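# Clamp a print's long edge between two magnetic bars

## Task

Pinch one of the print's long edges between two of the wooden bars so that their magnets hold them together, with the bars covering that edge from end to end.

## Robot and tools

Robot: two six-joint arms, left_arm and right_arm. Each carries a four-digit hand (index, middle, ring, thumb); right_arm has a right hand, left_arm its mirror-image left hand. Calibrated bases in the scene frame: left_arm at (+0.017, +0.481, 0) m, quat_wxyz (+1.000, 0, 0, -0.025); right_arm at (-0.048, -0.353, 0) m, quat_wxyz (+1.000, 0, 0, +0.013). A camera stand is fixed behind the arms; do not strike it.

Frames. Scene frame: origin at table-top height midway between the nominal bases, +z up, +x out over the table, left_arm on the +y side. Reported poses, velocities and move targets' resulting positions are in this frame. Offsets you send are in each arm's Hand target axes: +z runs along the straight fingers toward the tips, +y points out of the palm face (palm surface at y = -0.062 m), +x runs across the palm away from the thumb on the right hand and toward the thumb on the left hand. Knuckles sit at z = -0.017 m, fingertips about 0.139 m beyond. A rigid mast below the wrist on the palm side can bump things.

The 48-number row (used by execute_actions and move): one flat list covering both arms. Numbers 1-6: left_arm dx, dy, dz, rx, ry, rz; 7-22: left hand motor goals; 23: left current_limit; 24: left speed; 25-30: right_arm pose offsets; 31-46: right hand goals; 47: right current_limit; 48: right speed. All in [-1, 1].
Pose part: an offset, not a pose, measured from the arm's Hand target as it stood when the action or move began, in that Hand target's axes. 1.0 = 0.6 m for dx, dy, dz and 180 degrees for the rotation vector rx, ry, rz. Sending the same offset again moves further. Six zeros re-request the current Hand target. The controller limits each step's commanded orientation to 32 degrees from the measured one.
Hand part, in this order: index_mcp, index_abd, index_pip, index_dip, thumb_cmc, thumb_axl, thumb_mcp, thumb_ipl, middle_mcp, middle_abd, middle_pip, middle_dip, ring_mcp, ring_abd, ring_pip, ring_dip. These are absolute hinge goals, scaled linearly between each hinge's stops (degrees at +1/-1; value when straight): finger _mcp +128/-18 (-0.75), _abd +60/-60 (0.00), _pip +108/-29 (-0.58), _dip +117/-21 (-0.70); thumb_cmc +120/-20 (-0.71), thumb_axl +140/-27 (-0.68), thumb_mcp +109/-69 (-0.23), thumb_ipl +108/-77 (-0.17). Toward +1 the fingers curl toward the palm. A 0 here is a real goal; to leave a hand unchanged, echo its hand_goal, hand_current_limit and hand_speed. current_limit maps -1..+1 to 0..550 mA (at least 11 mA); speed gives (speed+1)/2 of 8.5 rad/s. Starting values: 0.4 and -0.6. A finger presses only while its goal lies past the object.

Tools.
execute_actions(actions, cameras): actions is a list of actions; each action is up to 15 rows, one per 1/30 s step, and a short table repeats its final row to fill 15 steps (0.5 s). Every row counts from the action's starting Hand target. Empty list returns images.
move(target, speed, blend, stop_force, zero, blocking, cameras): target is one row or up to 15 rows, all offsets from the same starting Hand targets. The hand points travel straight lines, all ending together, within 10 s. speed: m/s, 0.002-3.6, default 0.25 (turning up to twice that in rad/s), one value or one per target. blend: corner rounding in m for lists, default 0 (stop at each). stop_force: N, 3-120, ends an arm's path when its wrist sensor feels that much push; unreliable while rotating, and leave it out when backing off a contact. zero (default true) rezeroes before the move. blocking=false returns early and cannot be combined with stop_force. The move: line reports done, off_target, moving, held or fault, plus limits=paced or limits=held. Steer paths around an arm's own base.
wait(seconds 0-10), stop() brakes a running move, zoom_image(camera, region [x0,y0,x1,y1], at most 504x504 px, on the newest image), zero_wrist_force(arm), finished_scene(scene=1) ends the scene irrevocably.

Cameras: cam_high and cam_low (896x504), cam_left_wrist and cam_right_wrist (672x504, fisheye).

Results: end_effector_position (m), end_effector_quat_wxyz, velocities, Hand target (basis of the next offsets; the hand often rests slightly short of it), joint positions and torques, Wrist force/torque in the hand's own axes plus a peak line, and per-motor hand_goal, hand_measured, hand_current_ma, hand_state (moving, goal, blocked, overload).

Cautions: arms are stiff, so aiming even slightly beyond a firm contact can trip a fault. About 150 N external force or contact torque at a joint's limit (130 N m for the three large joints, 24.3 N m for each wrist joint) halts that arm for 10 s. A hand motor at 495 mA or more for 5 s shuts off for 10 s. Motors reaching 85 °C lock the arm for 30-60 s. Never press or grip between the two arms. Move gently, do not release parts while they move, and keep the print and bars on the table; anything left on the floor fails the task.

Each tool is called after ">>>" as name(argument=value, ...), one argument or row to a line, values as JSON.

## Session

>>> execute_actions(
  actions=[],
)

Scene clock: 0.00 s.
left_arm: end_effector_position=(+0.8259, -0.0600, +0.3727) hand_goal=(-0.754, +0.000, -0.576, -0.696, -0.714, -0.678, -0.226, -0.168, -0.754, +0.000, -0.576, -0.696, -0.754, +0.000, -0.576, -0.696) hand_measured=(-0.754, +0.000, -0.576, -0.696, -0.714, -0.678, -0.226, -0.168, -0.754, +0.000, -0.576, -0.696, -0.754, +0.000, -0.576, -0.696) hand_current_ma=(+0, +0, +0, +0, +0, +0, +0, +0, +0, +0, +0, +0, +0, +0, +0, +0) hand_state=(goal, goal, goal, goal, goal, goal, goal, goal, goal, goal, goal, goal, goal, goal, goal, goal) hand_current_limit=0.40 hand_speed=-0.60 end_effector_quat_wxyz=(+0.380, +0.423, +0.755, -0.327) | right_arm: end_effector_position=(-0.0971, -0.8139, +0.1301) hand_goal=(-0.754, +0.000, -0.576, -0.696, -0.714, -0.678, -0.226, -0.168, -0.754, +0.000, -0.576, -0.696, -0.754, +0.000, -0.576, -0.696) hand_measured=(-0.754, +0.000, -0.576, -0.696, -0.714, -0.678, -0.226, -0.168, -0.754, +0.000, -0.576, -0.696, -0.754, +0.000, -0.576, -0.696) hand_current_ma=(+0, +0, +0, +0, +0, +0, +0, +0, +0, +0, +0, +0, +0, +0, +0, +0) hand_state=(goal, goal, goal, goal, goal, goal, goal, goal, goal, goal, goal, goal, goal, goal, goal, goal) hand_current_limit=0.40 hand_speed=-0.60 end_effector_quat_wxyz=(-0.028, +0.498, +0.861, -0.096)
Joint positions: left_arm=[2.828 -2.4 -0.751 -0.711 0.855 -1.249] | right_arm=[-2.109 -1.498 2.141 -2.405 -1.628 3.673]
Joint velocities: within noise
Joint torques (N m): no reading
Motor temperatures (°C): left_arm=[31 29 31 37 43 34] | right_arm=[32 25 41 35 37 34]
Wrist force (N): no reading
Wrist torque (N m): no reading
Wrist force, peak (N): no reading
Hand target: left_arm +0.8259, -0.0600, +0.3727; +0.380, +0.423, +0.755, -0.327 | right_arm -0.0971, -0.8139, +0.1301; -0.028, +0.498, +0.861, -0.096

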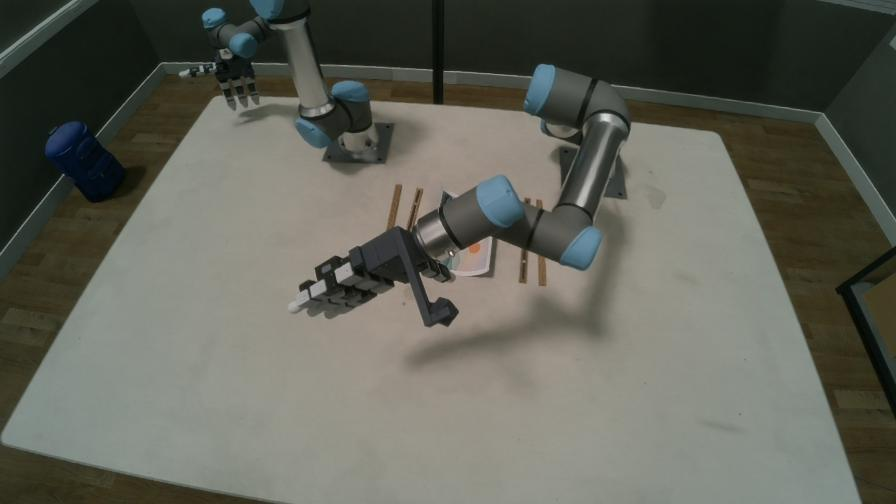

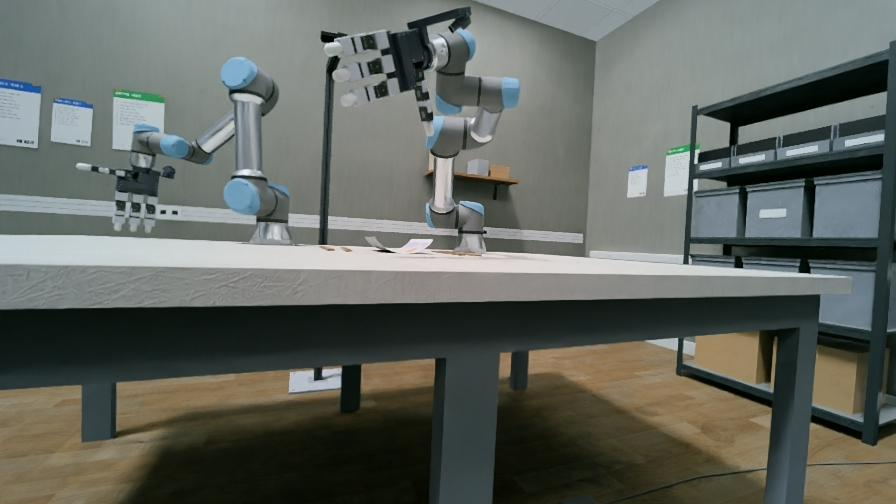

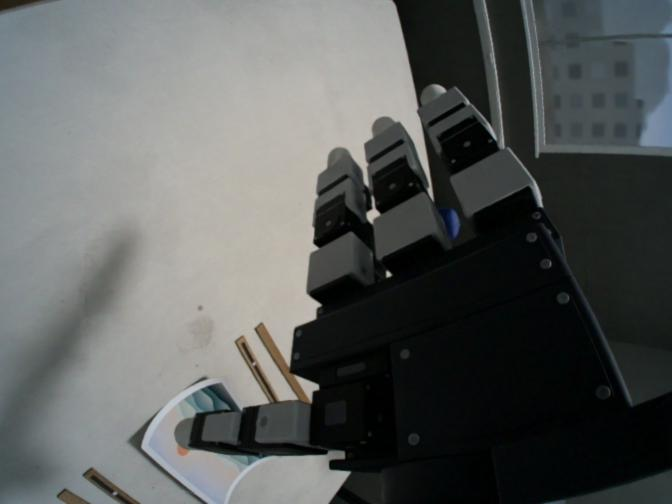

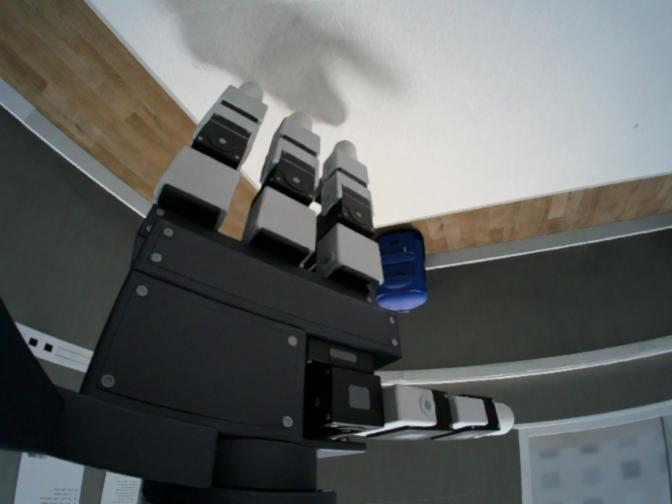

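>>> zoom_image(
  camera="cam_high",
  region=[360, 160, 580, 310],
)

>>> zoom_image(
  camera="cam_left_wrist",
  region=[40, 300, 380, 504],
)

>>> zoom_image(
  camera="cam_low",
  region=[280, 200, 520, 280],
)

Scaled by 2.291.

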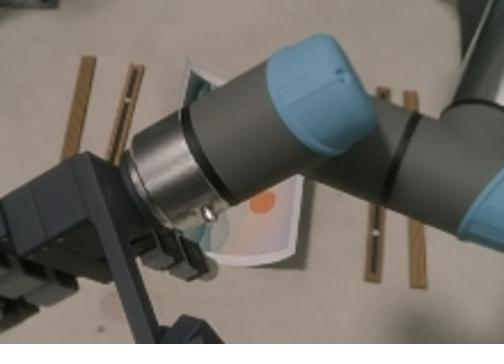

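Scaled by 1.482 from the camera's 672x504 image, which has a finer 960x720 frame.

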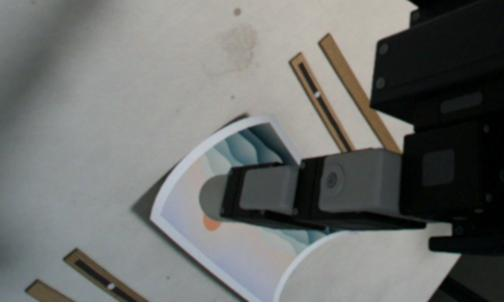

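Scaled by 2.100.

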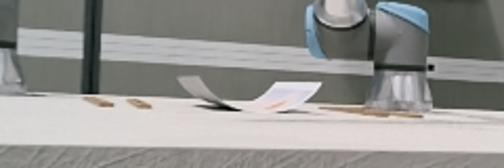

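>>> move(
  target=[
    [0.352,0.036,-0.743,-0.142,-0.029,-0.083,-0.754,0,-0.576,-0.696,-0.714,-0.678,-0.226,-0.168,-0.754,0,-0.576,-0.696,-0.754,0,-0.576,-0.696,0.4,-0.6,0,0,0,0,0,0,-0.754,0,-0.576,-0.696,-0.714,-0.678,-0.226,-0.168,-0.754,0,-0.576,-0.696,-0.754,0,-0.576,-0.696,0.4,-0.6],
  ],
  speed=0.4,
  cameras=["all"],
)

Scene clock: 17.57 s.
left_arm: end_effector_position=(+0.6383, +0.3949, +0.4112) hand_goal=(-0.754, +0.000, -0.576, -0.696, -0.714, -0.678, -0.226, -0.168, -0.754, +0.000, -0.576, -0.696, -0.754, +0.000, -0.576, -0.696) hand_measured=(-0.752, -0.002, -0.576, -0.696, -0.714, -0.678, -0.226, -0.168, -0.752, -0.002, -0.576, -0.696, -0.752, -0.002, -0.576, -0.696) hand_current_ma=(+1, -1, +0, +0, +0, +1, +1, +0, +1, -1, +0, +0, +1, -1, +0, +0) hand_state=(goal, goal, goal, goal, goal, goal, goal, goal, goal, goal, goal, goal, goal, goal, goal, goal) hand_current_limit=0.40 hand_speed=-0.60 end_effector_quat_wxyz=(+0.452, +0.213, +0.839, -0.218) | right_arm: end_effector_position=(-0.0971, -0.8139, +0.1301) hand_goal=(-0.754, +0.000, -0.576, -0.696, -0.714, -0.678, -0.226, -0.168, -0.754, +0.000, -0.576, -0.696, -0.754, +0.000, -0.576, -0.696) hand_measured=(-0.752, +0.000, -0.576, -0.696, -0.714, -0.678, -0.224, -0.168, -0.752, +0.000, -0.576, -0.696, -0.752, +0.000, -0.576, -0.696) hand_current_ma=(+3, +0, -2, +0, -1, +3, +10, +1, +4, +0, -2, +0, +3, +0, -2, +0) hand_state=(goal, goal, goal, goal, goal, goal, goal, goal, goal, goal, goal, goal, goal, goal, goal, goal) hand_current_limit=0.40 hand_speed=-0.60 end_effector_quat_wxyz=(-0.028, +0.498, +0.861, -0.096)
Joint positions: left_arm=[3.433 -1.486 -1.909 -0.517 0.795 -1.175] | right_arm=[-2.109 -1.498 2.141 -2.405 -1.628 3.673]
Joint torques (N m): left_arm=[12.1 27.03 17.62 4.17 -0.21 -0.57] | right_arm=[0.14 -22.81 -21.35 -2.52 -0.41 -0.12]
Wrist force (N): left_arm=[0.2 0.2 -0.1] | right_arm=[-0.3 0.2 -0.4]
Wrist torque (N m): left_arm=[0.06 0.00 0.02] | right_arm=[0.06 0.05 -0.02]
Wrist force, peak (N): left_arm=[0.7 1.5 -2.0] | right_arm=[-0.2 -0.2 -0.7]
Hand target: left_arm +0.6382, +0.3950, +0.4112; +0.452, +0.213, +0.839, -0.218 | right_arm -0.0971, -0.8139, +0.1301; -0.028, +0.498, +0.861, -0.096
Off the commanded pose: left_arm 0.000 m, 0 deg | right_arm 0.000 m, 0 deg.
move: done

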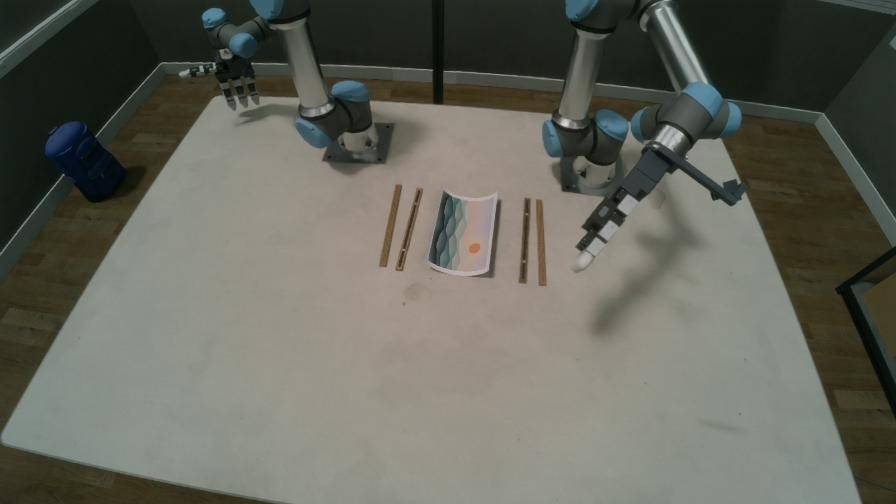

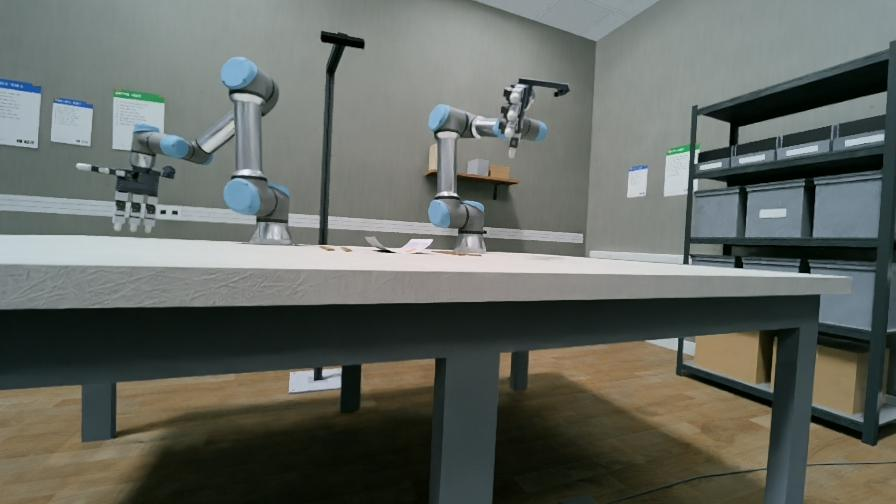

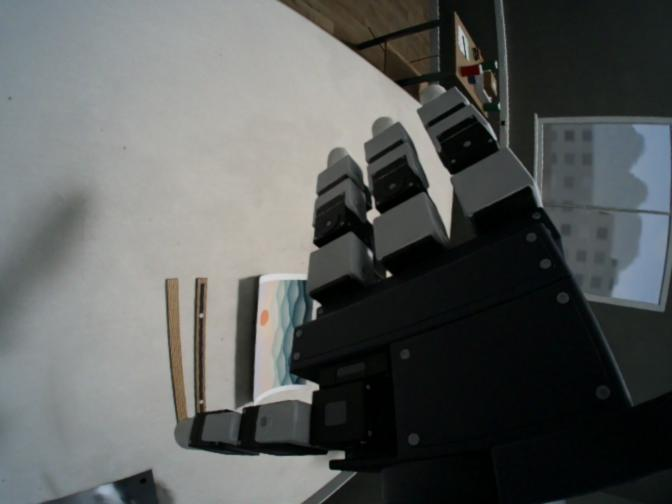

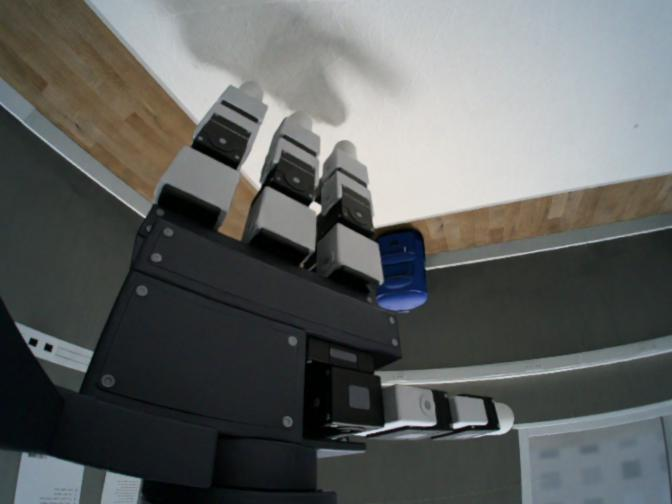

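>>> zoom_image(
  camera="cam_high",
  region=[370, 170, 560, 300],
)

>>> zoom_image(
  camera="cam_left_wrist",
  region=[140, 260, 340, 430],
)

>>> zoom_image(
  camera="cam_low",
  region=[310, 225, 490, 265],
)

Scaled by 2.653.

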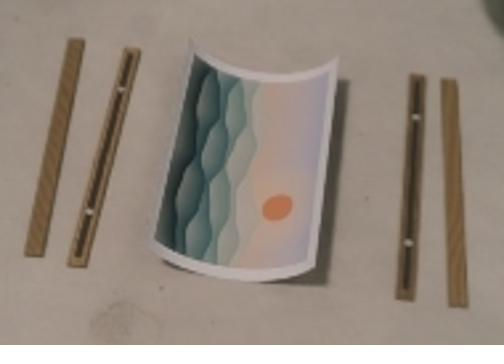

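Scaled by 2.520 from the camera's 672x504 image, which has a finer 960x720 frame.

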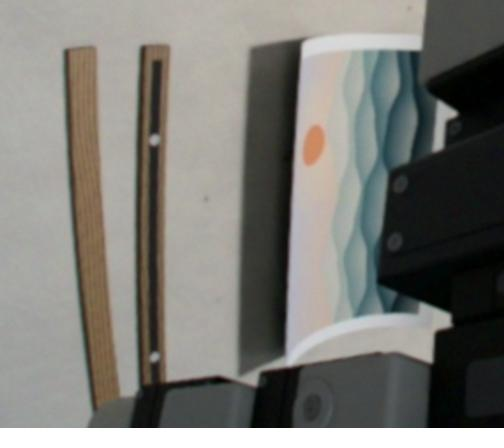

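Scaled by 2.800.

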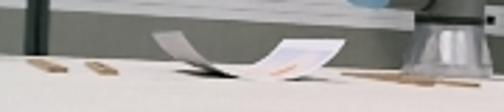

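>>> move(
  target=[
    [0.523,-0.243,-0.1005,0.0801,0.2247,-0.247,-0.754,0,-0.576,-0.696,-0.714,-0.678,-0.226,-0.168,-0.754,0,-0.576,-0.696,-0.754,0,-0.576,-0.696,0.4,-0.6,0,0,0,0,0,0,-0.754,0,-0.576,-0.696,-0.714,-0.678,-0.226,-0.168,-0.754,0,-0.576,-0.696,-0.754,0,-0.576,-0.696,0.4,-0.6],
  ],
  speed=0.3,
  cameras=["all"],
)

Scene clock: 43.67 s.
left_arm: end_effector_position=(+0.3602, +0.3602, +0.1995) hand_goal=(-0.754, +0.000, -0.576, -0.696, -0.714, -0.678, -0.226, -0.168, -0.754, +0.000, -0.576, -0.696, -0.754, +0.000, -0.576, -0.696) hand_measured=(-0.748, -0.002, -0.576, -0.696, -0.710, -0.678, -0.226, -0.168, -0.748, -0.002, -0.576, -0.696, -0.748, -0.002, -0.576, -0.696) hand_current_ma=(+9, -1, +0, +0, +5, +1, +1, +0, +7, -1, +0, +0, +9, -1, +0, +0) hand_state=(goal, goal, goal, goal, goal, goal, goal, goal, goal, goal, goal, goal, goal, goal, goal, goal) hand_current_limit=0.40 hand_speed=-0.60 end_effector_quat_wxyz=(+0.000, +0.000, +0.924, -0.383) | right_arm: end_effector_position=(-0.0971, -0.8139, +0.1301) hand_goal=(-0.754, +0.000, -0.576, -0.696, -0.714, -0.678, -0.226, -0.168, -0.754, +0.000, -0.576, -0.696, -0.754, +0.000, -0.576, -0.696) hand_measured=(-0.752, +0.000, -0.576, -0.696, -0.714, -0.678, -0.224, -0.168, -0.752, +0.000, -0.576, -0.696, -0.752, +0.000, -0.576, -0.696) hand_current_ma=(+3, +0, -2, +0, -1, +3, +10, +1, +4, +0, -2, +0, +3, +0, -2, +0) hand_state=(goal, goal, goal, goal, goal, goal, goal, goal, goal, goal, goal, goal, goal, goal, goal, goal) hand_current_limit=0.40 hand_speed=-0.60 end_effector_quat_wxyz=(-0.028, +0.498, +0.861, -0.096)
Joint positions: left_arm=[3.514 -1.264 -2.177 -1.578 0.836 -1.13] | right_arm=[-2.109 -1.498 2.141 -2.405 -1.628 3.673]
Joint torques (N m): left_arm=[-10.08 16.85 22.75 1.66 -3.02 -1.5] | right_arm=[0.05 -21.91 -20.39 -2.4 -0.62 -0.73]
Wrist force (N): left_arm=[-1.1 0.5 0.2] | right_arm=[-0.4 0.1 -0.2]
Wrist torque (N m): left_arm=[0.00 0.03 -0.40] | right_arm=[0.03 0.07 -0.04]
Wrist force, peak (N): left_arm=[-0.3 1.2 0.9] | right_arm=[-0.5 0.0 -0.6]
Hand target: left_arm +0.3601, +0.3601, +0.1995; +0.000, +0.000, +0.924, -0.383 | right_arm -0.0971, -0.8139, +0.1301; -0.028, +0.498, +0.861, -0.096
Off the commanded pose: left_arm 0.000 m, 0 deg | right_arm 0.000 m, 0 deg.
move: done

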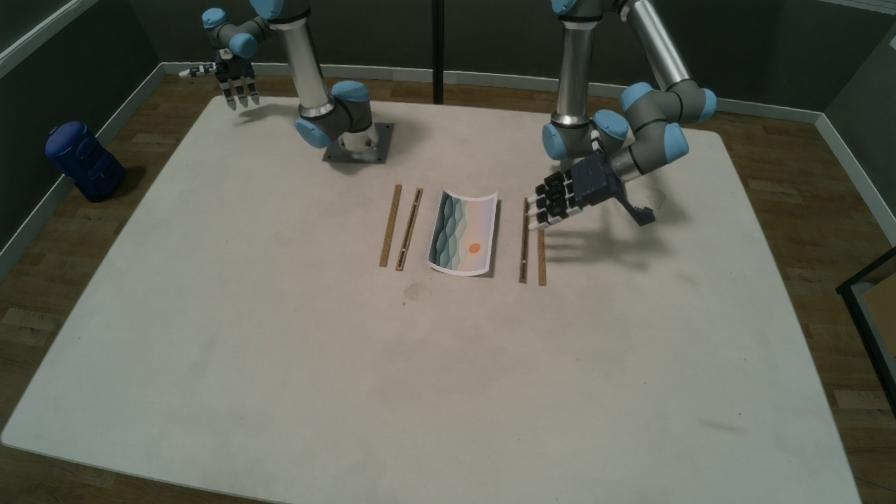

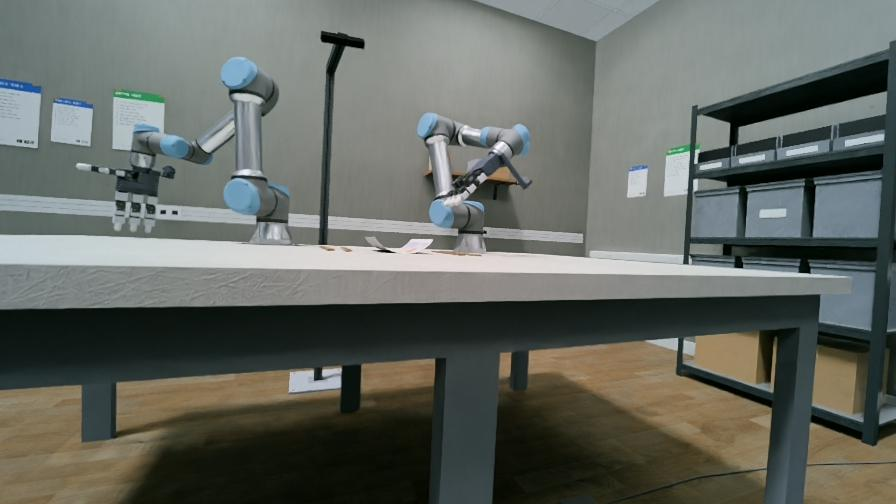

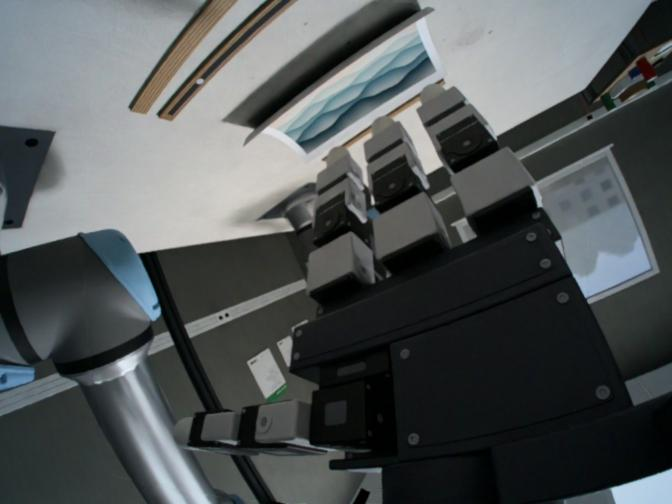

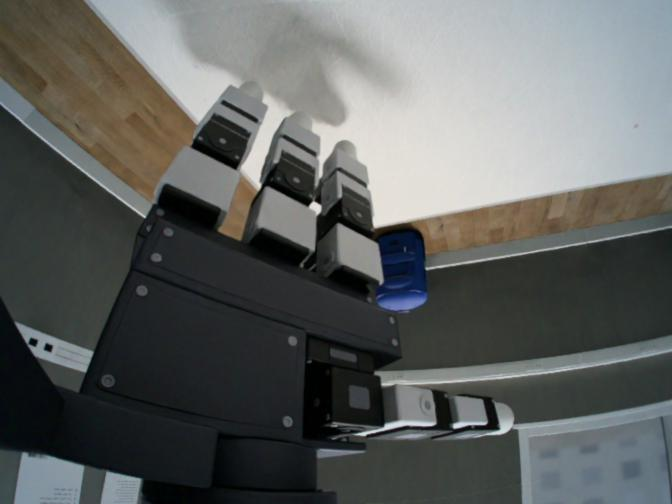

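>>> zoom_image(
  camera="cam_high",
  region=[470, 140, 670, 300],
)

>>> zoom_image(
  camera="cam_left_wrist",
  region=[120, 0, 480, 200],
)

Scaled by 2.520.

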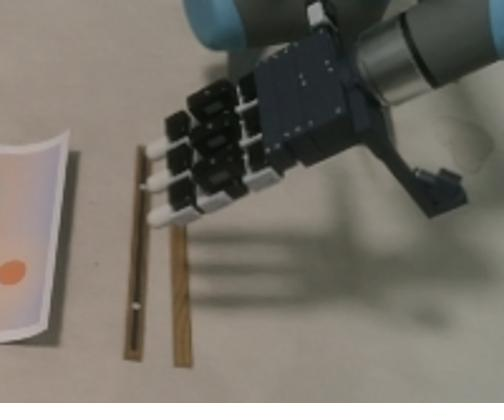

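Scaled by 1.400 from the camera's 672x504 image, which has a finer 960x720 frame.

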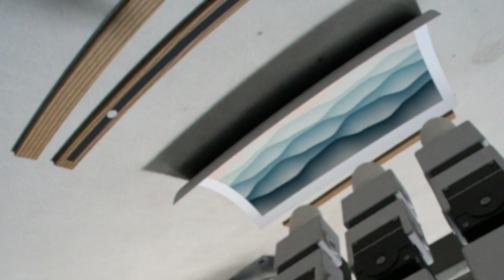

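>>> move(
  target=[
    [0.1,0.0778,0.0637,-0.1389,0,0,-0.754,0,-0.576,-0.696,-0.714,-0.678,-0.226,-0.168,-0.754,0,-0.576,-0.696,-0.754,0,-0.576,-0.696,0.4,-0.6,0,0,0,0,0,0,-0.754,0,-0.576,-0.696,-0.714,-0.678,-0.226,-0.168,-0.754,0,-0.576,-0.696,-0.754,0,-0.576,-0.696,0.4,-0.6],
  ],
  speed=0.2,
  cameras=["cam_high", "cam_left_wrist"],
)

>>> zoom_image(
  camera="cam_high",
  region=[470, 160, 630, 300],
)

>>> zoom_image(
  camera="cam_left_wrist",
  region=[200, 0, 500, 225],
)

Scene clock: 63.03 s.
left_arm: end_effector_position=(+0.3001, +0.3661, +0.1394) hand_goal=(-0.754, +0.000, -0.576, -0.696, -0.714, -0.678, -0.226, -0.168, -0.754, +0.000, -0.576, -0.696, -0.754, +0.000, -0.576, -0.696) hand_measured=(-0.748, -0.002, -0.576, -0.696, -0.710, -0.678, -0.224, -0.168, -0.748, -0.002, -0.576, -0.696, -0.748, -0.002, -0.576, -0.696) hand_current_ma=(+9, -1, +0, +0, +5, +1, +3, +0, +7, -1, +0, +0, +9, -1, +0, +0) hand_state=(goal, goal, goal, goal, goal, goal, goal, goal, goal, goal, goal, goal, goal, goal, goal, goal) hand_current_limit=0.40 hand_speed=-0.60 end_effector_quat_wxyz=(+0.000, +0.000, +0.985, -0.174) | right_arm: end_effector_position=(-0.0971, -0.8139, +0.1301) hand_goal=(-0.754, +0.000, -0.576, -0.696, -0.714, -0.678, -0.226, -0.168, -0.754, +0.000, -0.576, -0.696, -0.754, +0.000, -0.576, -0.696) hand_measured=(-0.752, +0.000, -0.576, -0.696, -0.714, -0.678, -0.224, -0.168, -0.752, +0.000, -0.576, -0.696, -0.752, +0.000, -0.576, -0.696) hand_current_ma=(+3, +0, -2, +0, -1, +3, +10, +1, +4, +0, -2, +0, +3, +0, -2, +0) hand_state=(goal, goal, goal, goal, goal, goal, goal, goal, goal, goal, goal, goal, goal, goal, goal, goal) hand_current_limit=0.40 hand_speed=-0.60 end_effector_quat_wxyz=(-0.028, +0.498, +0.861, -0.096)
Joint positions: left_arm=[3.249 -1.203 -2.395 -1.136 1.222 -1.51] | right_arm=[-2.109 -1.498 2.141 -2.405 -1.628 3.673]
Joint torques (N m): left_arm=[3.9 11.63 21.83 2.76 0.73 -1.06] | right_arm=[-0.46 -22.76 -20.25 -2.43 -0.98 -1.27]
Wrist force (N): left_arm=[-0.7 0.0 0.5] | right_arm=[-0.1 -0.3 -0.2]
Wrist torque (N m): left_arm=[0.03 0.07 -0.25] | right_arm=[-0.01 0.03 -0.02]
Wrist force, peak (N): left_arm=[-1.4 0.3 -0.5] | right_arm=[-0.7 0.0 -0.4]
Hand target: left_arm +0.3001, +0.3661, +0.1395; +0.000, +0.000, +0.985, -0.174 | right_arm -0.0971, -0.8139, +0.1301; -0.028, +0.498, +0.861, -0.096
Off the commanded pose: left_arm 0.000 m, 0 deg | right_arm 0.000 m, 0 deg.
move: done
Images, in order (width x height): cam_high 896x504, cam_left_wrist 672x504.

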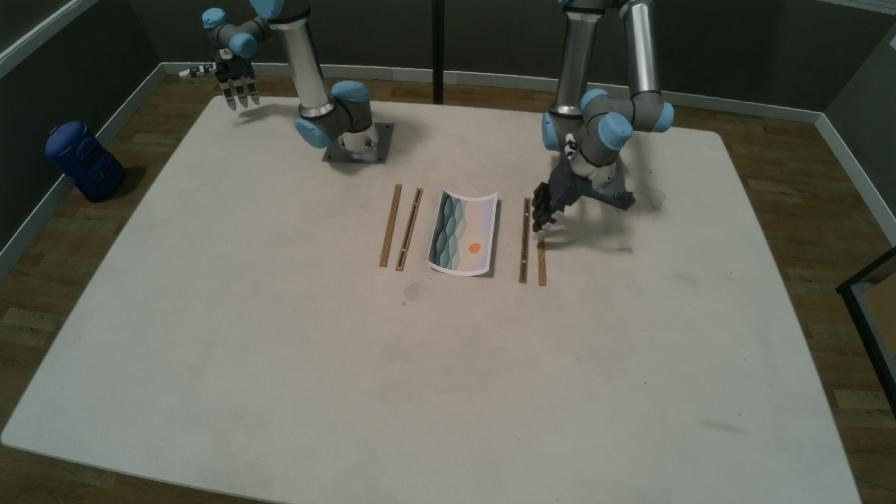

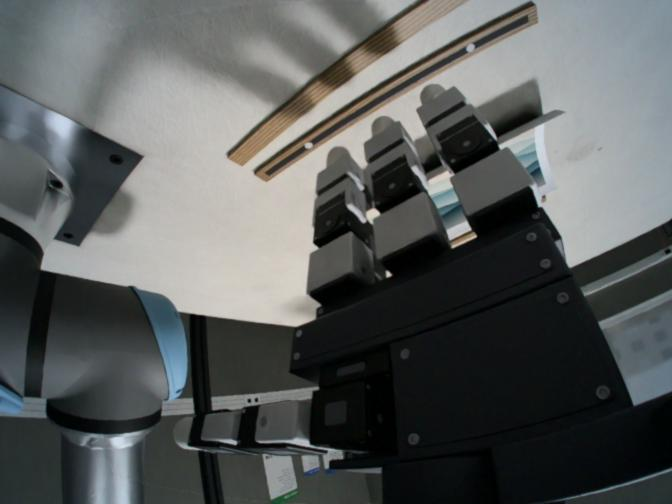

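Scaled by 3.150.

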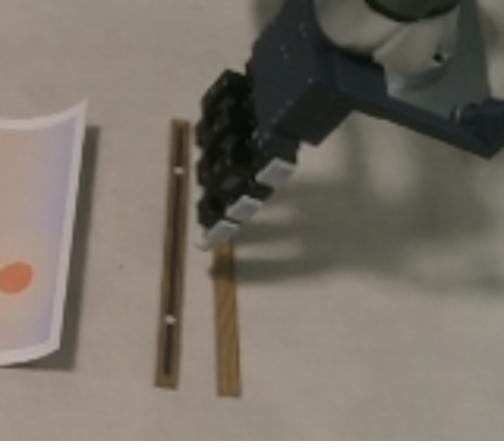

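Scaled by 1.680 from the camera's 672x504 image, which has a finer 960x720 frame.

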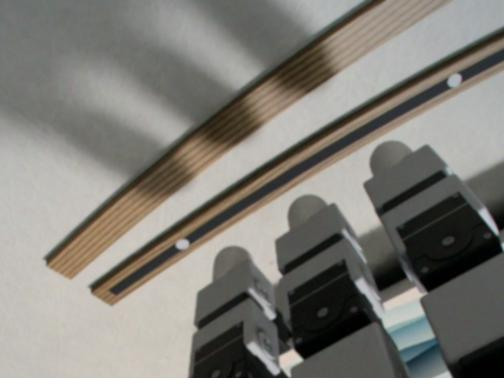

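>>> move(
  target=[
    [-0.0132,0.0255,0.034,0,0.0057,0.0157,-0.754,0,-0.576,-0.696,-0.714,-0.678,-0.226,-0.168,-0.754,0,-0.576,-0.696,-0.754,0,-0.576,-0.696,0.4,-0.6,0,0,0,0,0,0,-0.754,0,-0.576,-0.696,-0.714,-0.678,-0.226,-0.168,-0.754,0,-0.576,-0.696,-0.754,0,-0.576,-0.696,0.4,-0.6],
  ],
  speed=0.1,
  cameras=["cam_high", "cam_left_wrist"],
)

>>> zoom_image(
  camera="cam_high",
  region=[500, 180, 580, 250],
)

>>> zoom_image(
  camera="cam_left_wrist",
  region=[200, 0, 500, 225],
)

Scene clock: 66.53 s.
left_arm: end_effector_position=(+0.3081, +0.3736, +0.1150) hand_goal=(-0.754, +0.000, -0.576, -0.696, -0.714, -0.678, -0.226, -0.168, -0.754, +0.000, -0.576, -0.696, -0.754, +0.000, -0.576, -0.696) hand_measured=(-0.748, -0.002, -0.576, -0.696, -0.710, -0.678, -0.224, -0.168, -0.748, -0.002, -0.576, -0.696, -0.748, -0.002, -0.576, -0.696) hand_current_ma=(+9, -1, +0, +0, +5, +1, +3, +0, +7, -1, +0, +0, +9, -1, +0, +0) hand_state=(goal, goal, goal, goal, goal, goal, goal, goal, goal, goal, goal, goal, goal, goal, goal, goal) hand_current_limit=0.40 hand_speed=-0.60 end_effector_quat_wxyz=(-0.005, +0.026, +0.985, -0.173) | right_arm: end_effector_position=(-0.0971, -0.8139, +0.1301) hand_goal=(-0.754, +0.000, -0.576, -0.696, -0.714, -0.678, -0.226, -0.168, -0.754, +0.000, -0.576, -0.696, -0.754, +0.000, -0.576, -0.696) hand_measured=(-0.752, +0.000, -0.576, -0.696, -0.714, -0.678, -0.224, -0.168, -0.752, +0.000, -0.576, -0.696, -0.752, +0.000, -0.576, -0.696) hand_current_ma=(+3, +0, -2, +0, -1, +3, +10, +1, +4, +0, -2, +0, +3, +0, -2, +0) hand_state=(goal, goal, goal, goal, goal, goal, goal, goal, goal, goal, goal, goal, goal, goal, goal, goal) hand_current_limit=0.40 hand_speed=-0.60 end_effector_quat_wxyz=(-0.028, +0.498, +0.861, -0.096)
Joint positions: left_arm=[3.268 -1.257 -2.426 -1.075 1.225 -1.434] | right_arm=[-2.109 -1.498 2.141 -2.405 -1.628 3.673]
Joint torques (N m): left_arm=[-10.29 16.69 26.81 -0.19 -0.34 -2] | right_arm=[0.3 -22.49 -20.39 -2.41 -1.01 -1.21]
Wrist force (N): left_arm=[-0.9 0.1 0.2] | right_arm=[-0.3 0.1 0.0]
Wrist torque (N m): left_arm=[0.05 0.08 -0.19] | right_arm=[0.02 0.05 -0.03]
Wrist force, peak (N): left_arm=[-1.0 0.6 0.7] | right_arm=[-0.4 0.0 -0.5]
Hand target: left_arm +0.3081, +0.3735, +0.1151; -0.005, +0.026, +0.984, -0.173 | right_arm -0.0971, -0.8139, +0.1301; -0.028, +0.498, +0.861, -0.096
Off the commanded pose: left_arm 0.000 m, 0 deg | right_arm 0.000 m, 0 deg.
move: done
Images, in order (width x height): cam_high 896x504, cam_left_wrist 672x504.

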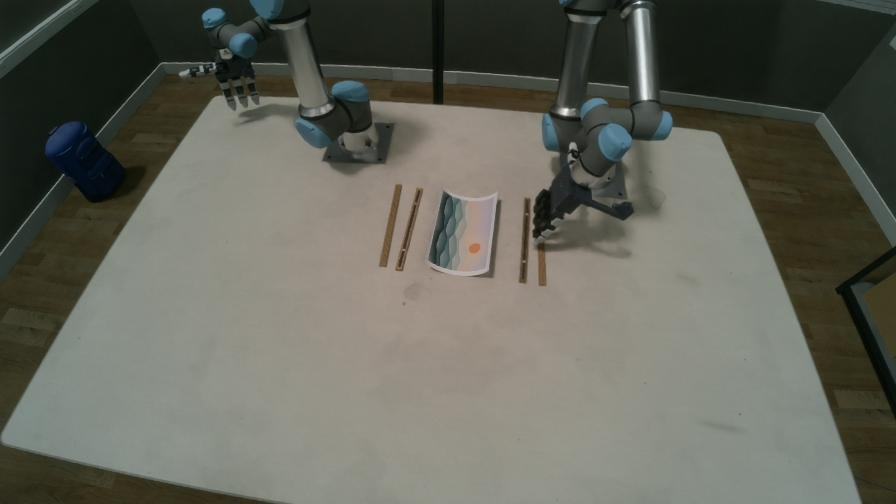

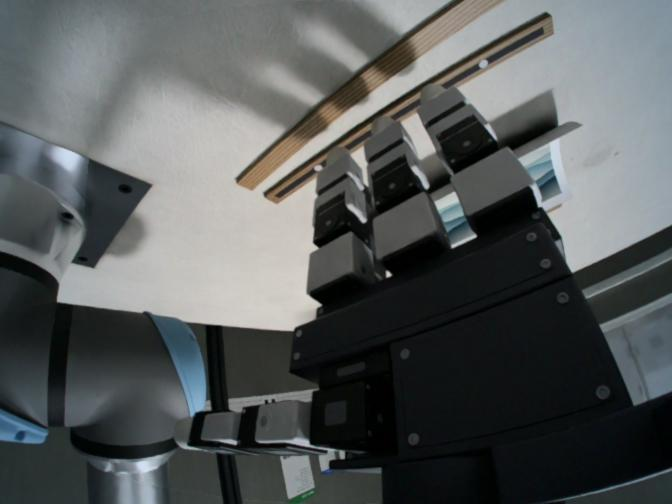

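Scaled by 6.300.

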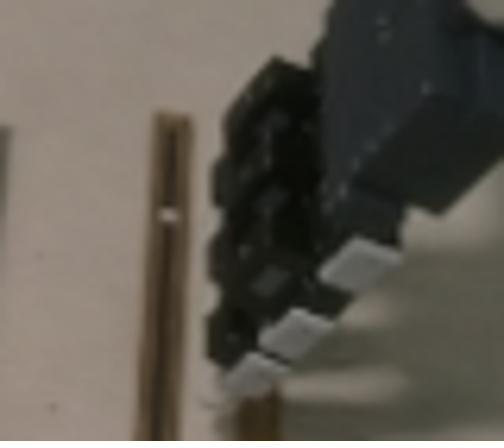

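Scaled by 1.680 from the camera's 672x504 image, which has a finer 960x720 frame.

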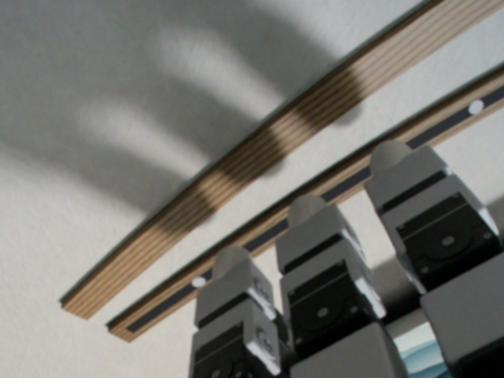

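>>> move(
  target=[
    [0,0.0228,0.0627,0,0,0,-0.754,0,-0.576,-0.696,-0.714,-0.678,-0.226,-0.168,-0.754,0,-0.576,-0.696,-0.754,0,-0.576,-0.696,0.4,-0.6,0,0,0,0,0,0,-0.754,0,-0.576,-0.696,-0.714,-0.678,-0.226,-0.168,-0.754,0,-0.576,-0.696,-0.754,0,-0.576,-0.696,0.4,-0.6],
  ],
  speed=0.02,
  stop_force=4,
  cameras=["cam_high", "cam_left_wrist"],
)

>>> zoom_image(
  camera="cam_high",
  region=[500, 180, 580, 250],
)

>>> zoom_image(
  camera="cam_left_wrist",
  region=[200, 0, 500, 225],
)

Scene clock: 70.17 s.
left_arm: end_effector_position=(+0.3080, +0.3735, +0.0894) hand_goal=(-0.754, +0.000, -0.576, -0.696, -0.714, -0.678, -0.226, -0.168, -0.754, +0.000, -0.576, -0.696, -0.754, +0.000, -0.576, -0.696) hand_measured=(-0.748, +0.000, -0.576, -0.696, -0.710, -0.678, -0.224, -0.168, -0.750, +0.000, -0.576, -0.696, -0.748, +0.000, -0.576, -0.696) hand_current_ma=(+7, +0, +0, +0, +5, +1, +3, +0, +6, +0, +0, +0, +7, +0, +0, +0) hand_state=(goal, goal, goal, goal, goal, goal, goal, goal, goal, goal, goal, goal, goal, goal, goal, goal) hand_current_limit=0.40 hand_speed=-0.60 end_effector_quat_wxyz=(-0.005, +0.026, +0.984, -0.173) | right_arm: end_effector_position=(-0.0971, -0.8139, +0.1301) hand_goal=(-0.754, +0.000, -0.576, -0.696, -0.714, -0.678, -0.226, -0.168, -0.754, +0.000, -0.576, -0.696, -0.754, +0.000, -0.576, -0.696) hand_measured=(-0.752, +0.000, -0.576, -0.696, -0.714, -0.678, -0.224, -0.168, -0.752, +0.000, -0.576, -0.696, -0.752, +0.000, -0.576, -0.696) hand_current_ma=(+3, +0, -2, +0, -1, +3, +10, +1, +4, +0, -2, +0, +3, +0, -2, +0) hand_state=(goal, goal, goal, goal, goal, goal, goal, goal, goal, goal, goal, goal, goal, goal, goal, goal) hand_current_limit=0.40 hand_speed=-0.60 end_effector_quat_wxyz=(-0.028, +0.498, +0.861, -0.096)
Joint positions: left_arm=[3.267 -1.31 -2.472 -0.977 1.225 -1.434] | right_arm=[-2.109 -1.498 2.141 -2.405 -1.628 3.673]
Joint torques (N m): left_arm=[0.75 17.57 24.91 4.65 -0.94 1.5] | right_arm=[-0.92 -22.26 -21.54 -2.33 -1.02 -1.37]
Wrist force (N): left_arm=[-0.4 0.6 -2.4] | right_arm=[-0.2 0.2 -0.2]
Wrist torque (N m): left_arm=[0.29 -0.09 -0.16] | right_arm=[0.04 0.04 -0.02]
Wrist force, peak (N): left_arm=[0.2 -1.3 -29.1] | right_arm=[-0.5 0.1 -0.4]
Hand target: left_arm +0.3080, +0.3735, +0.0894; -0.005, +0.026, +0.984, -0.173 (not the last commanded pose) | right_arm -0.0971, -0.8139, +0.1301; -0.028, +0.498, +0.861, -0.096
Off the commanded pose: left_arm 0.014 m, 0 deg | right_arm 0.000 m, 0 deg.
move: contact (left_arm)
Images, in order (width x height): cam_high 896x504, cam_left_wrist 672x504.

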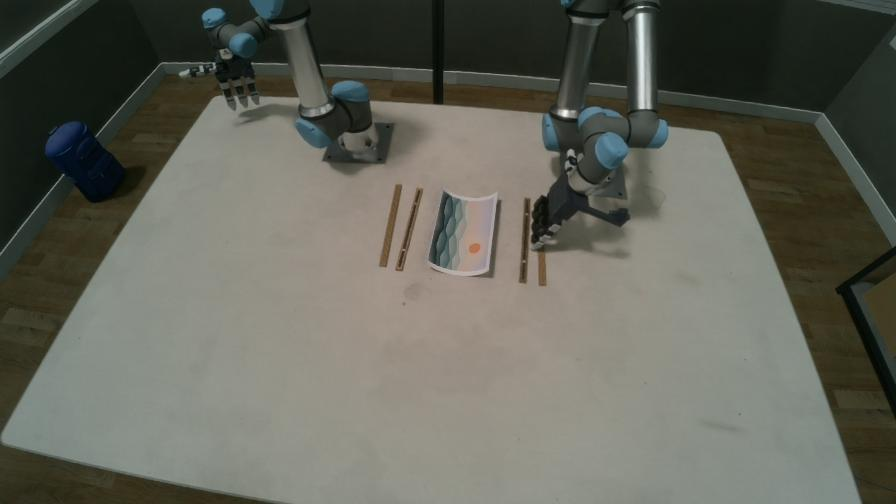

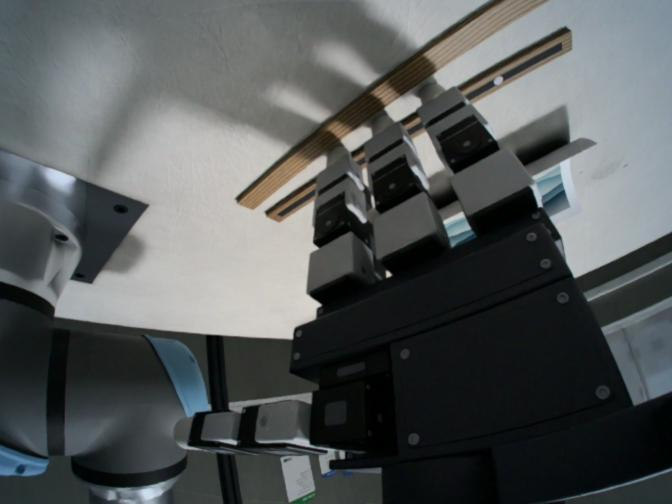

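Scaled by 6.300.

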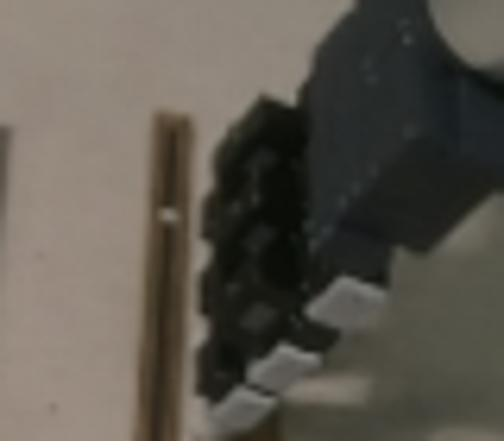

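Scaled by 1.680 from the camera's 672x504 image, which has a finer 960x720 frame.

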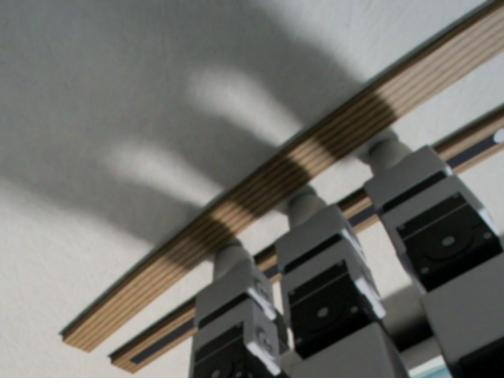

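>>> move(
  target=[
    [0,-0.00148,-0.00407,0,0,0,-0.754,0,-0.576,-0.696,-0.714,-0.678,-0.226,-0.168,-0.754,0,-0.576,-0.696,-0.754,0,-0.576,-0.696,0.4,-0.6,0,0,0,0,0,0,-0.754,0,-0.576,-0.696,-0.714,-0.678,-0.226,-0.168,-0.754,0,-0.576,-0.696,-0.754,0,-0.576,-0.696,0.4,-0.6],
  ],
  speed=0.02,
  cameras=["cam_low"],
)

>>> zoom_image(
  camera="cam_low",
  region=[355, 228, 445, 262],
)

>>> zoom_image(
  camera="cam_low",
  region=[300, 180, 520, 270],
)

Scene clock: 73.03 s.
left_arm: end_effector_position=(+0.3080, +0.3735, +0.0921) hand_goal=(-0.754, +0.000, -0.576, -0.696, -0.714, -0.678, -0.226, -0.168, -0.754, +0.000, -0.576, -0.696, -0.754, +0.000, -0.576, -0.696) hand_measured=(-0.748, +0.000, -0.576, -0.696, -0.710, -0.678, -0.224, -0.168, -0.750, +0.000, -0.576, -0.696, -0.748, +0.000, -0.576, -0.696) hand_current_ma=(+7, +0, +0, +0, +5, +1, +3, +0, +6, +0, +0, +0, +7, -1, +0, +0) hand_state=(goal, goal, goal, goal, goal, goal, goal, goal, goal, goal, goal, goal, goal, goal, goal, goal) hand_current_limit=0.40 hand_speed=-0.60 end_effector_quat_wxyz=(-0.005, +0.026, +0.984, -0.173) | right_arm: end_effector_position=(-0.0971, -0.8139, +0.1301) hand_goal=(-0.754, +0.000, -0.576, -0.696, -0.714, -0.678, -0.226, -0.168, -0.754, +0.000, -0.576, -0.696, -0.754, +0.000, -0.576, -0.696) hand_measured=(-0.752, +0.000, -0.576, -0.696, -0.714, -0.678, -0.224, -0.168, -0.752, +0.000, -0.576, -0.696, -0.752, +0.000, -0.576, -0.696) hand_current_ma=(+3, +0, -2, +0, -1, +3, +10, +1, +4, +0, -2, +0, +3, +0, -2, +0) hand_state=(goal, goal, goal, goal, goal, goal, goal, goal, goal, goal, goal, goal, goal, goal, goal, goal) hand_current_limit=0.40 hand_speed=-0.60 end_effector_quat_wxyz=(-0.028, +0.498, +0.861, -0.096)
Joint positions: left_arm=[3.267 -1.304 -2.467 -0.988 1.225 -1.434] | right_arm=[-2.109 -1.498 2.141 -2.405 -1.628 3.673]
Joint torques (N m): left_arm=[0.69 9.75 20.94 1.93 0.54 1.27] | right_arm=[0.63 -22.24 -20.63 -2.37 -1.08 -1.48]
Wrist force (N): left_arm=[-0.7 0.3 -0.1] | right_arm=[-0.1 0.0 -0.3]
Wrist torque (N m): left_arm=[0.12 0.04 -0.17] | right_arm=[0.03 0.03 -0.01]
Wrist force, peak (N): left_arm=[-0.6 0.5 -2.9] | right_arm=[-0.1 0.1 -0.7]
Hand target: left_arm +0.3080, +0.3735, +0.0920; -0.005, +0.026, +0.984, -0.173 | right_arm -0.0971, -0.8139, +0.1301; -0.028, +0.498, +0.861, -0.096
Off the commanded pose: left_arm 0.000 m, 0 deg | right_arm 0.000 m, 0 deg.
move: done
Images, in order (width x height): cam_low 896x504.

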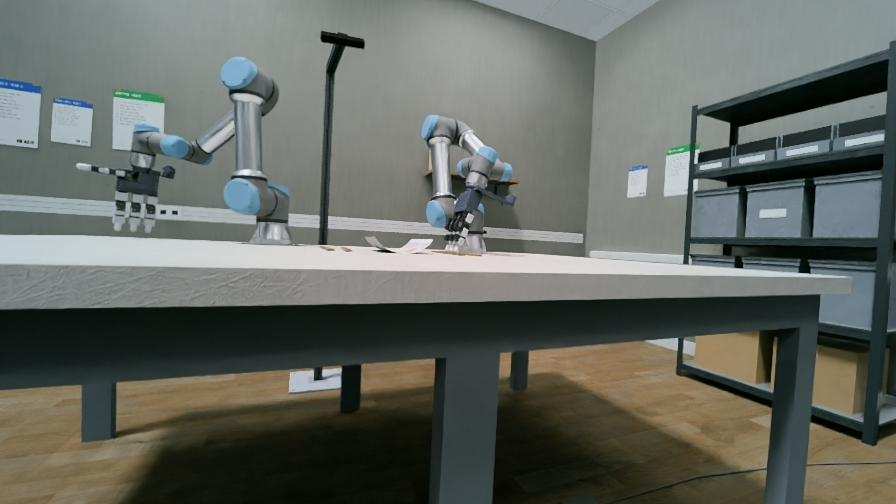

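Scaled by 5.600.

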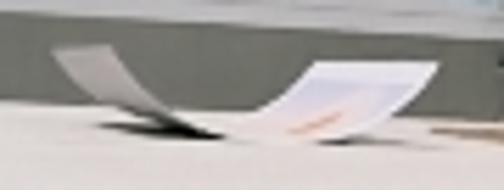

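Scaled by 2.291.

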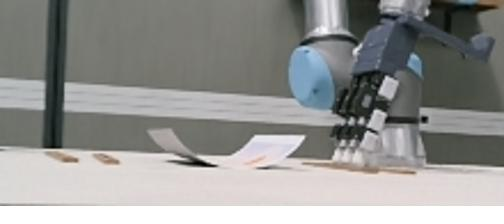

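>>> execute_actions(
  actions=[],
  cameras=["cam_high"],
)

>>> zoom_image(
  camera="cam_high",
  region=[420, 240, 550, 300],
)

>>> zoom_image(
  camera="cam_high",
  region=[420, 170, 550, 230],
)

Scene clock: 77.30 s.
left_arm: end_effector_position=(+0.3080, +0.3735, +0.0920) hand_goal=(-0.754, +0.000, -0.576, -0.696, -0.714, -0.678, -0.226, -0.168, -0.754, +0.000, -0.576, -0.696, -0.754, +0.000, -0.576, -0.696) hand_measured=(-0.748, +0.000, -0.576, -0.696, -0.710, -0.678, -0.224, -0.168, -0.750, +0.000, -0.576, -0.696, -0.748, +0.000, -0.576, -0.696) hand_current_ma=(+7, +0, +0, +0, +5, +1, +3, +0, +6, +0, +0, +0, +7, -1, +0, +0) hand_state=(goal, goal, goal, goal, goal, goal, goal, goal, goal, goal, goal, goal, goal, goal, goal, goal) hand_current_limit=0.40 hand_speed=-0.60 end_effector_quat_wxyz=(-0.005, +0.026, +0.984, -0.173) | right_arm: end_effector_position=(-0.0971, -0.8139, +0.1301) hand_goal=(-0.754, +0.000, -0.576, -0.696, -0.714, -0.678, -0.226, -0.168, -0.754, +0.000, -0.576, -0.696, -0.754, +0.000, -0.576, -0.696) hand_measured=(-0.752, +0.000, -0.576, -0.696, -0.714, -0.678, -0.224, -0.168, -0.752, +0.000, -0.576, -0.696, -0.752, +0.000, -0.576, -0.696) hand_current_ma=(+3, +0, -2, +0, -1, +3, +10, +1, +4, +0, -2, +0, +3, +0, -2, +0) hand_state=(goal, goal, goal, goal, goal, goal, goal, goal, goal, goal, goal, goal, goal, goal, goal, goal) hand_current_limit=0.40 hand_speed=-0.60 end_effector_quat_wxyz=(-0.028, +0.498, +0.861, -0.096)
Joint positions: left_arm=[3.267 -1.304 -2.467 -0.988 1.225 -1.434] | right_arm=[-2.109 -1.498 2.141 -2.405 -1.628 3.673]
Joint velocities: within noise
Joint torques (N m): left_arm=[1.88 -4.63 12.03 4.97 -0.62 1.63] | right_arm=[-0.83 -22.31 -20.69 -2.29 -1.15 -1.58]
Motor temperatures (°C): left_arm=[31 29 31 37 42 34] | right_arm=[31 25 40 35 36 34]
Wrist force (N): left_arm=[-0.5 0.3 -0.1] | right_arm=[-0.3 0.2 -0.2]
Wrist torque (N m): left_arm=[0.12 0.01 -0.16] | right_arm=[0.04 0.05 -0.03]
Wrist force, peak (N): left_arm=[-0.8 0.2 0.0] | right_arm=[-0.4 0.3 -0.4]
Hand target: left_arm +0.3080, +0.3735, +0.0920; -0.005, +0.026, +0.984, -0.173 | right_arm -0.0971, -0.8139, +0.1301; -0.028, +0.498, +0.861, -0.096
Off the commanded pose: left_arm 0.000 m, 0 deg | right_arm 0.000 m, 0 deg.
Images, in order (width x height): cam_high 896x504.

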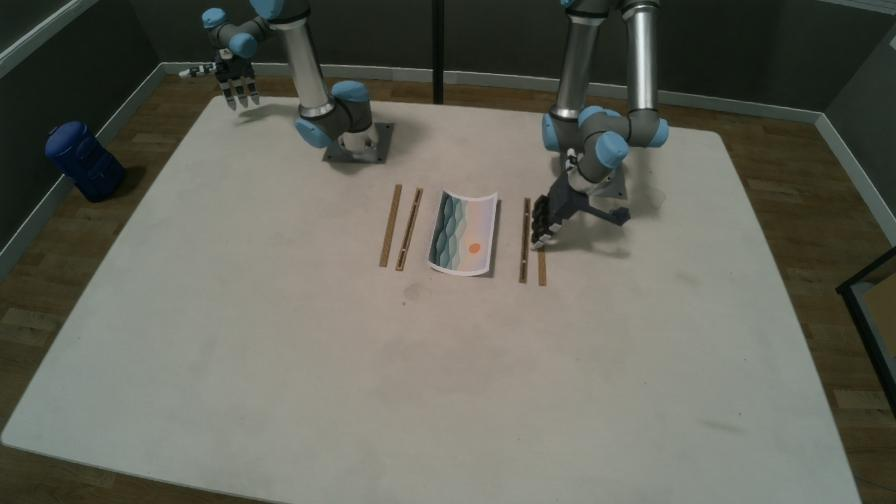

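Scaled by 3.877.

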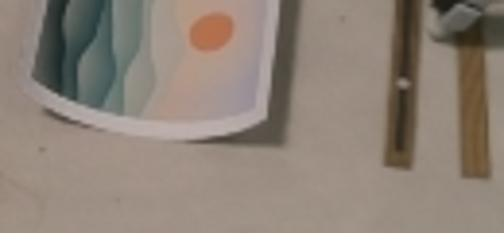

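Scaled by 3.877.

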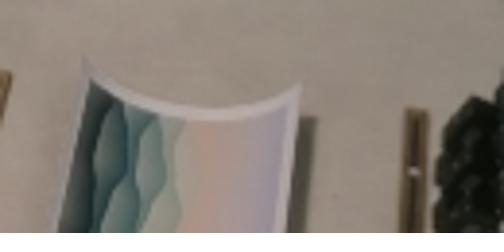

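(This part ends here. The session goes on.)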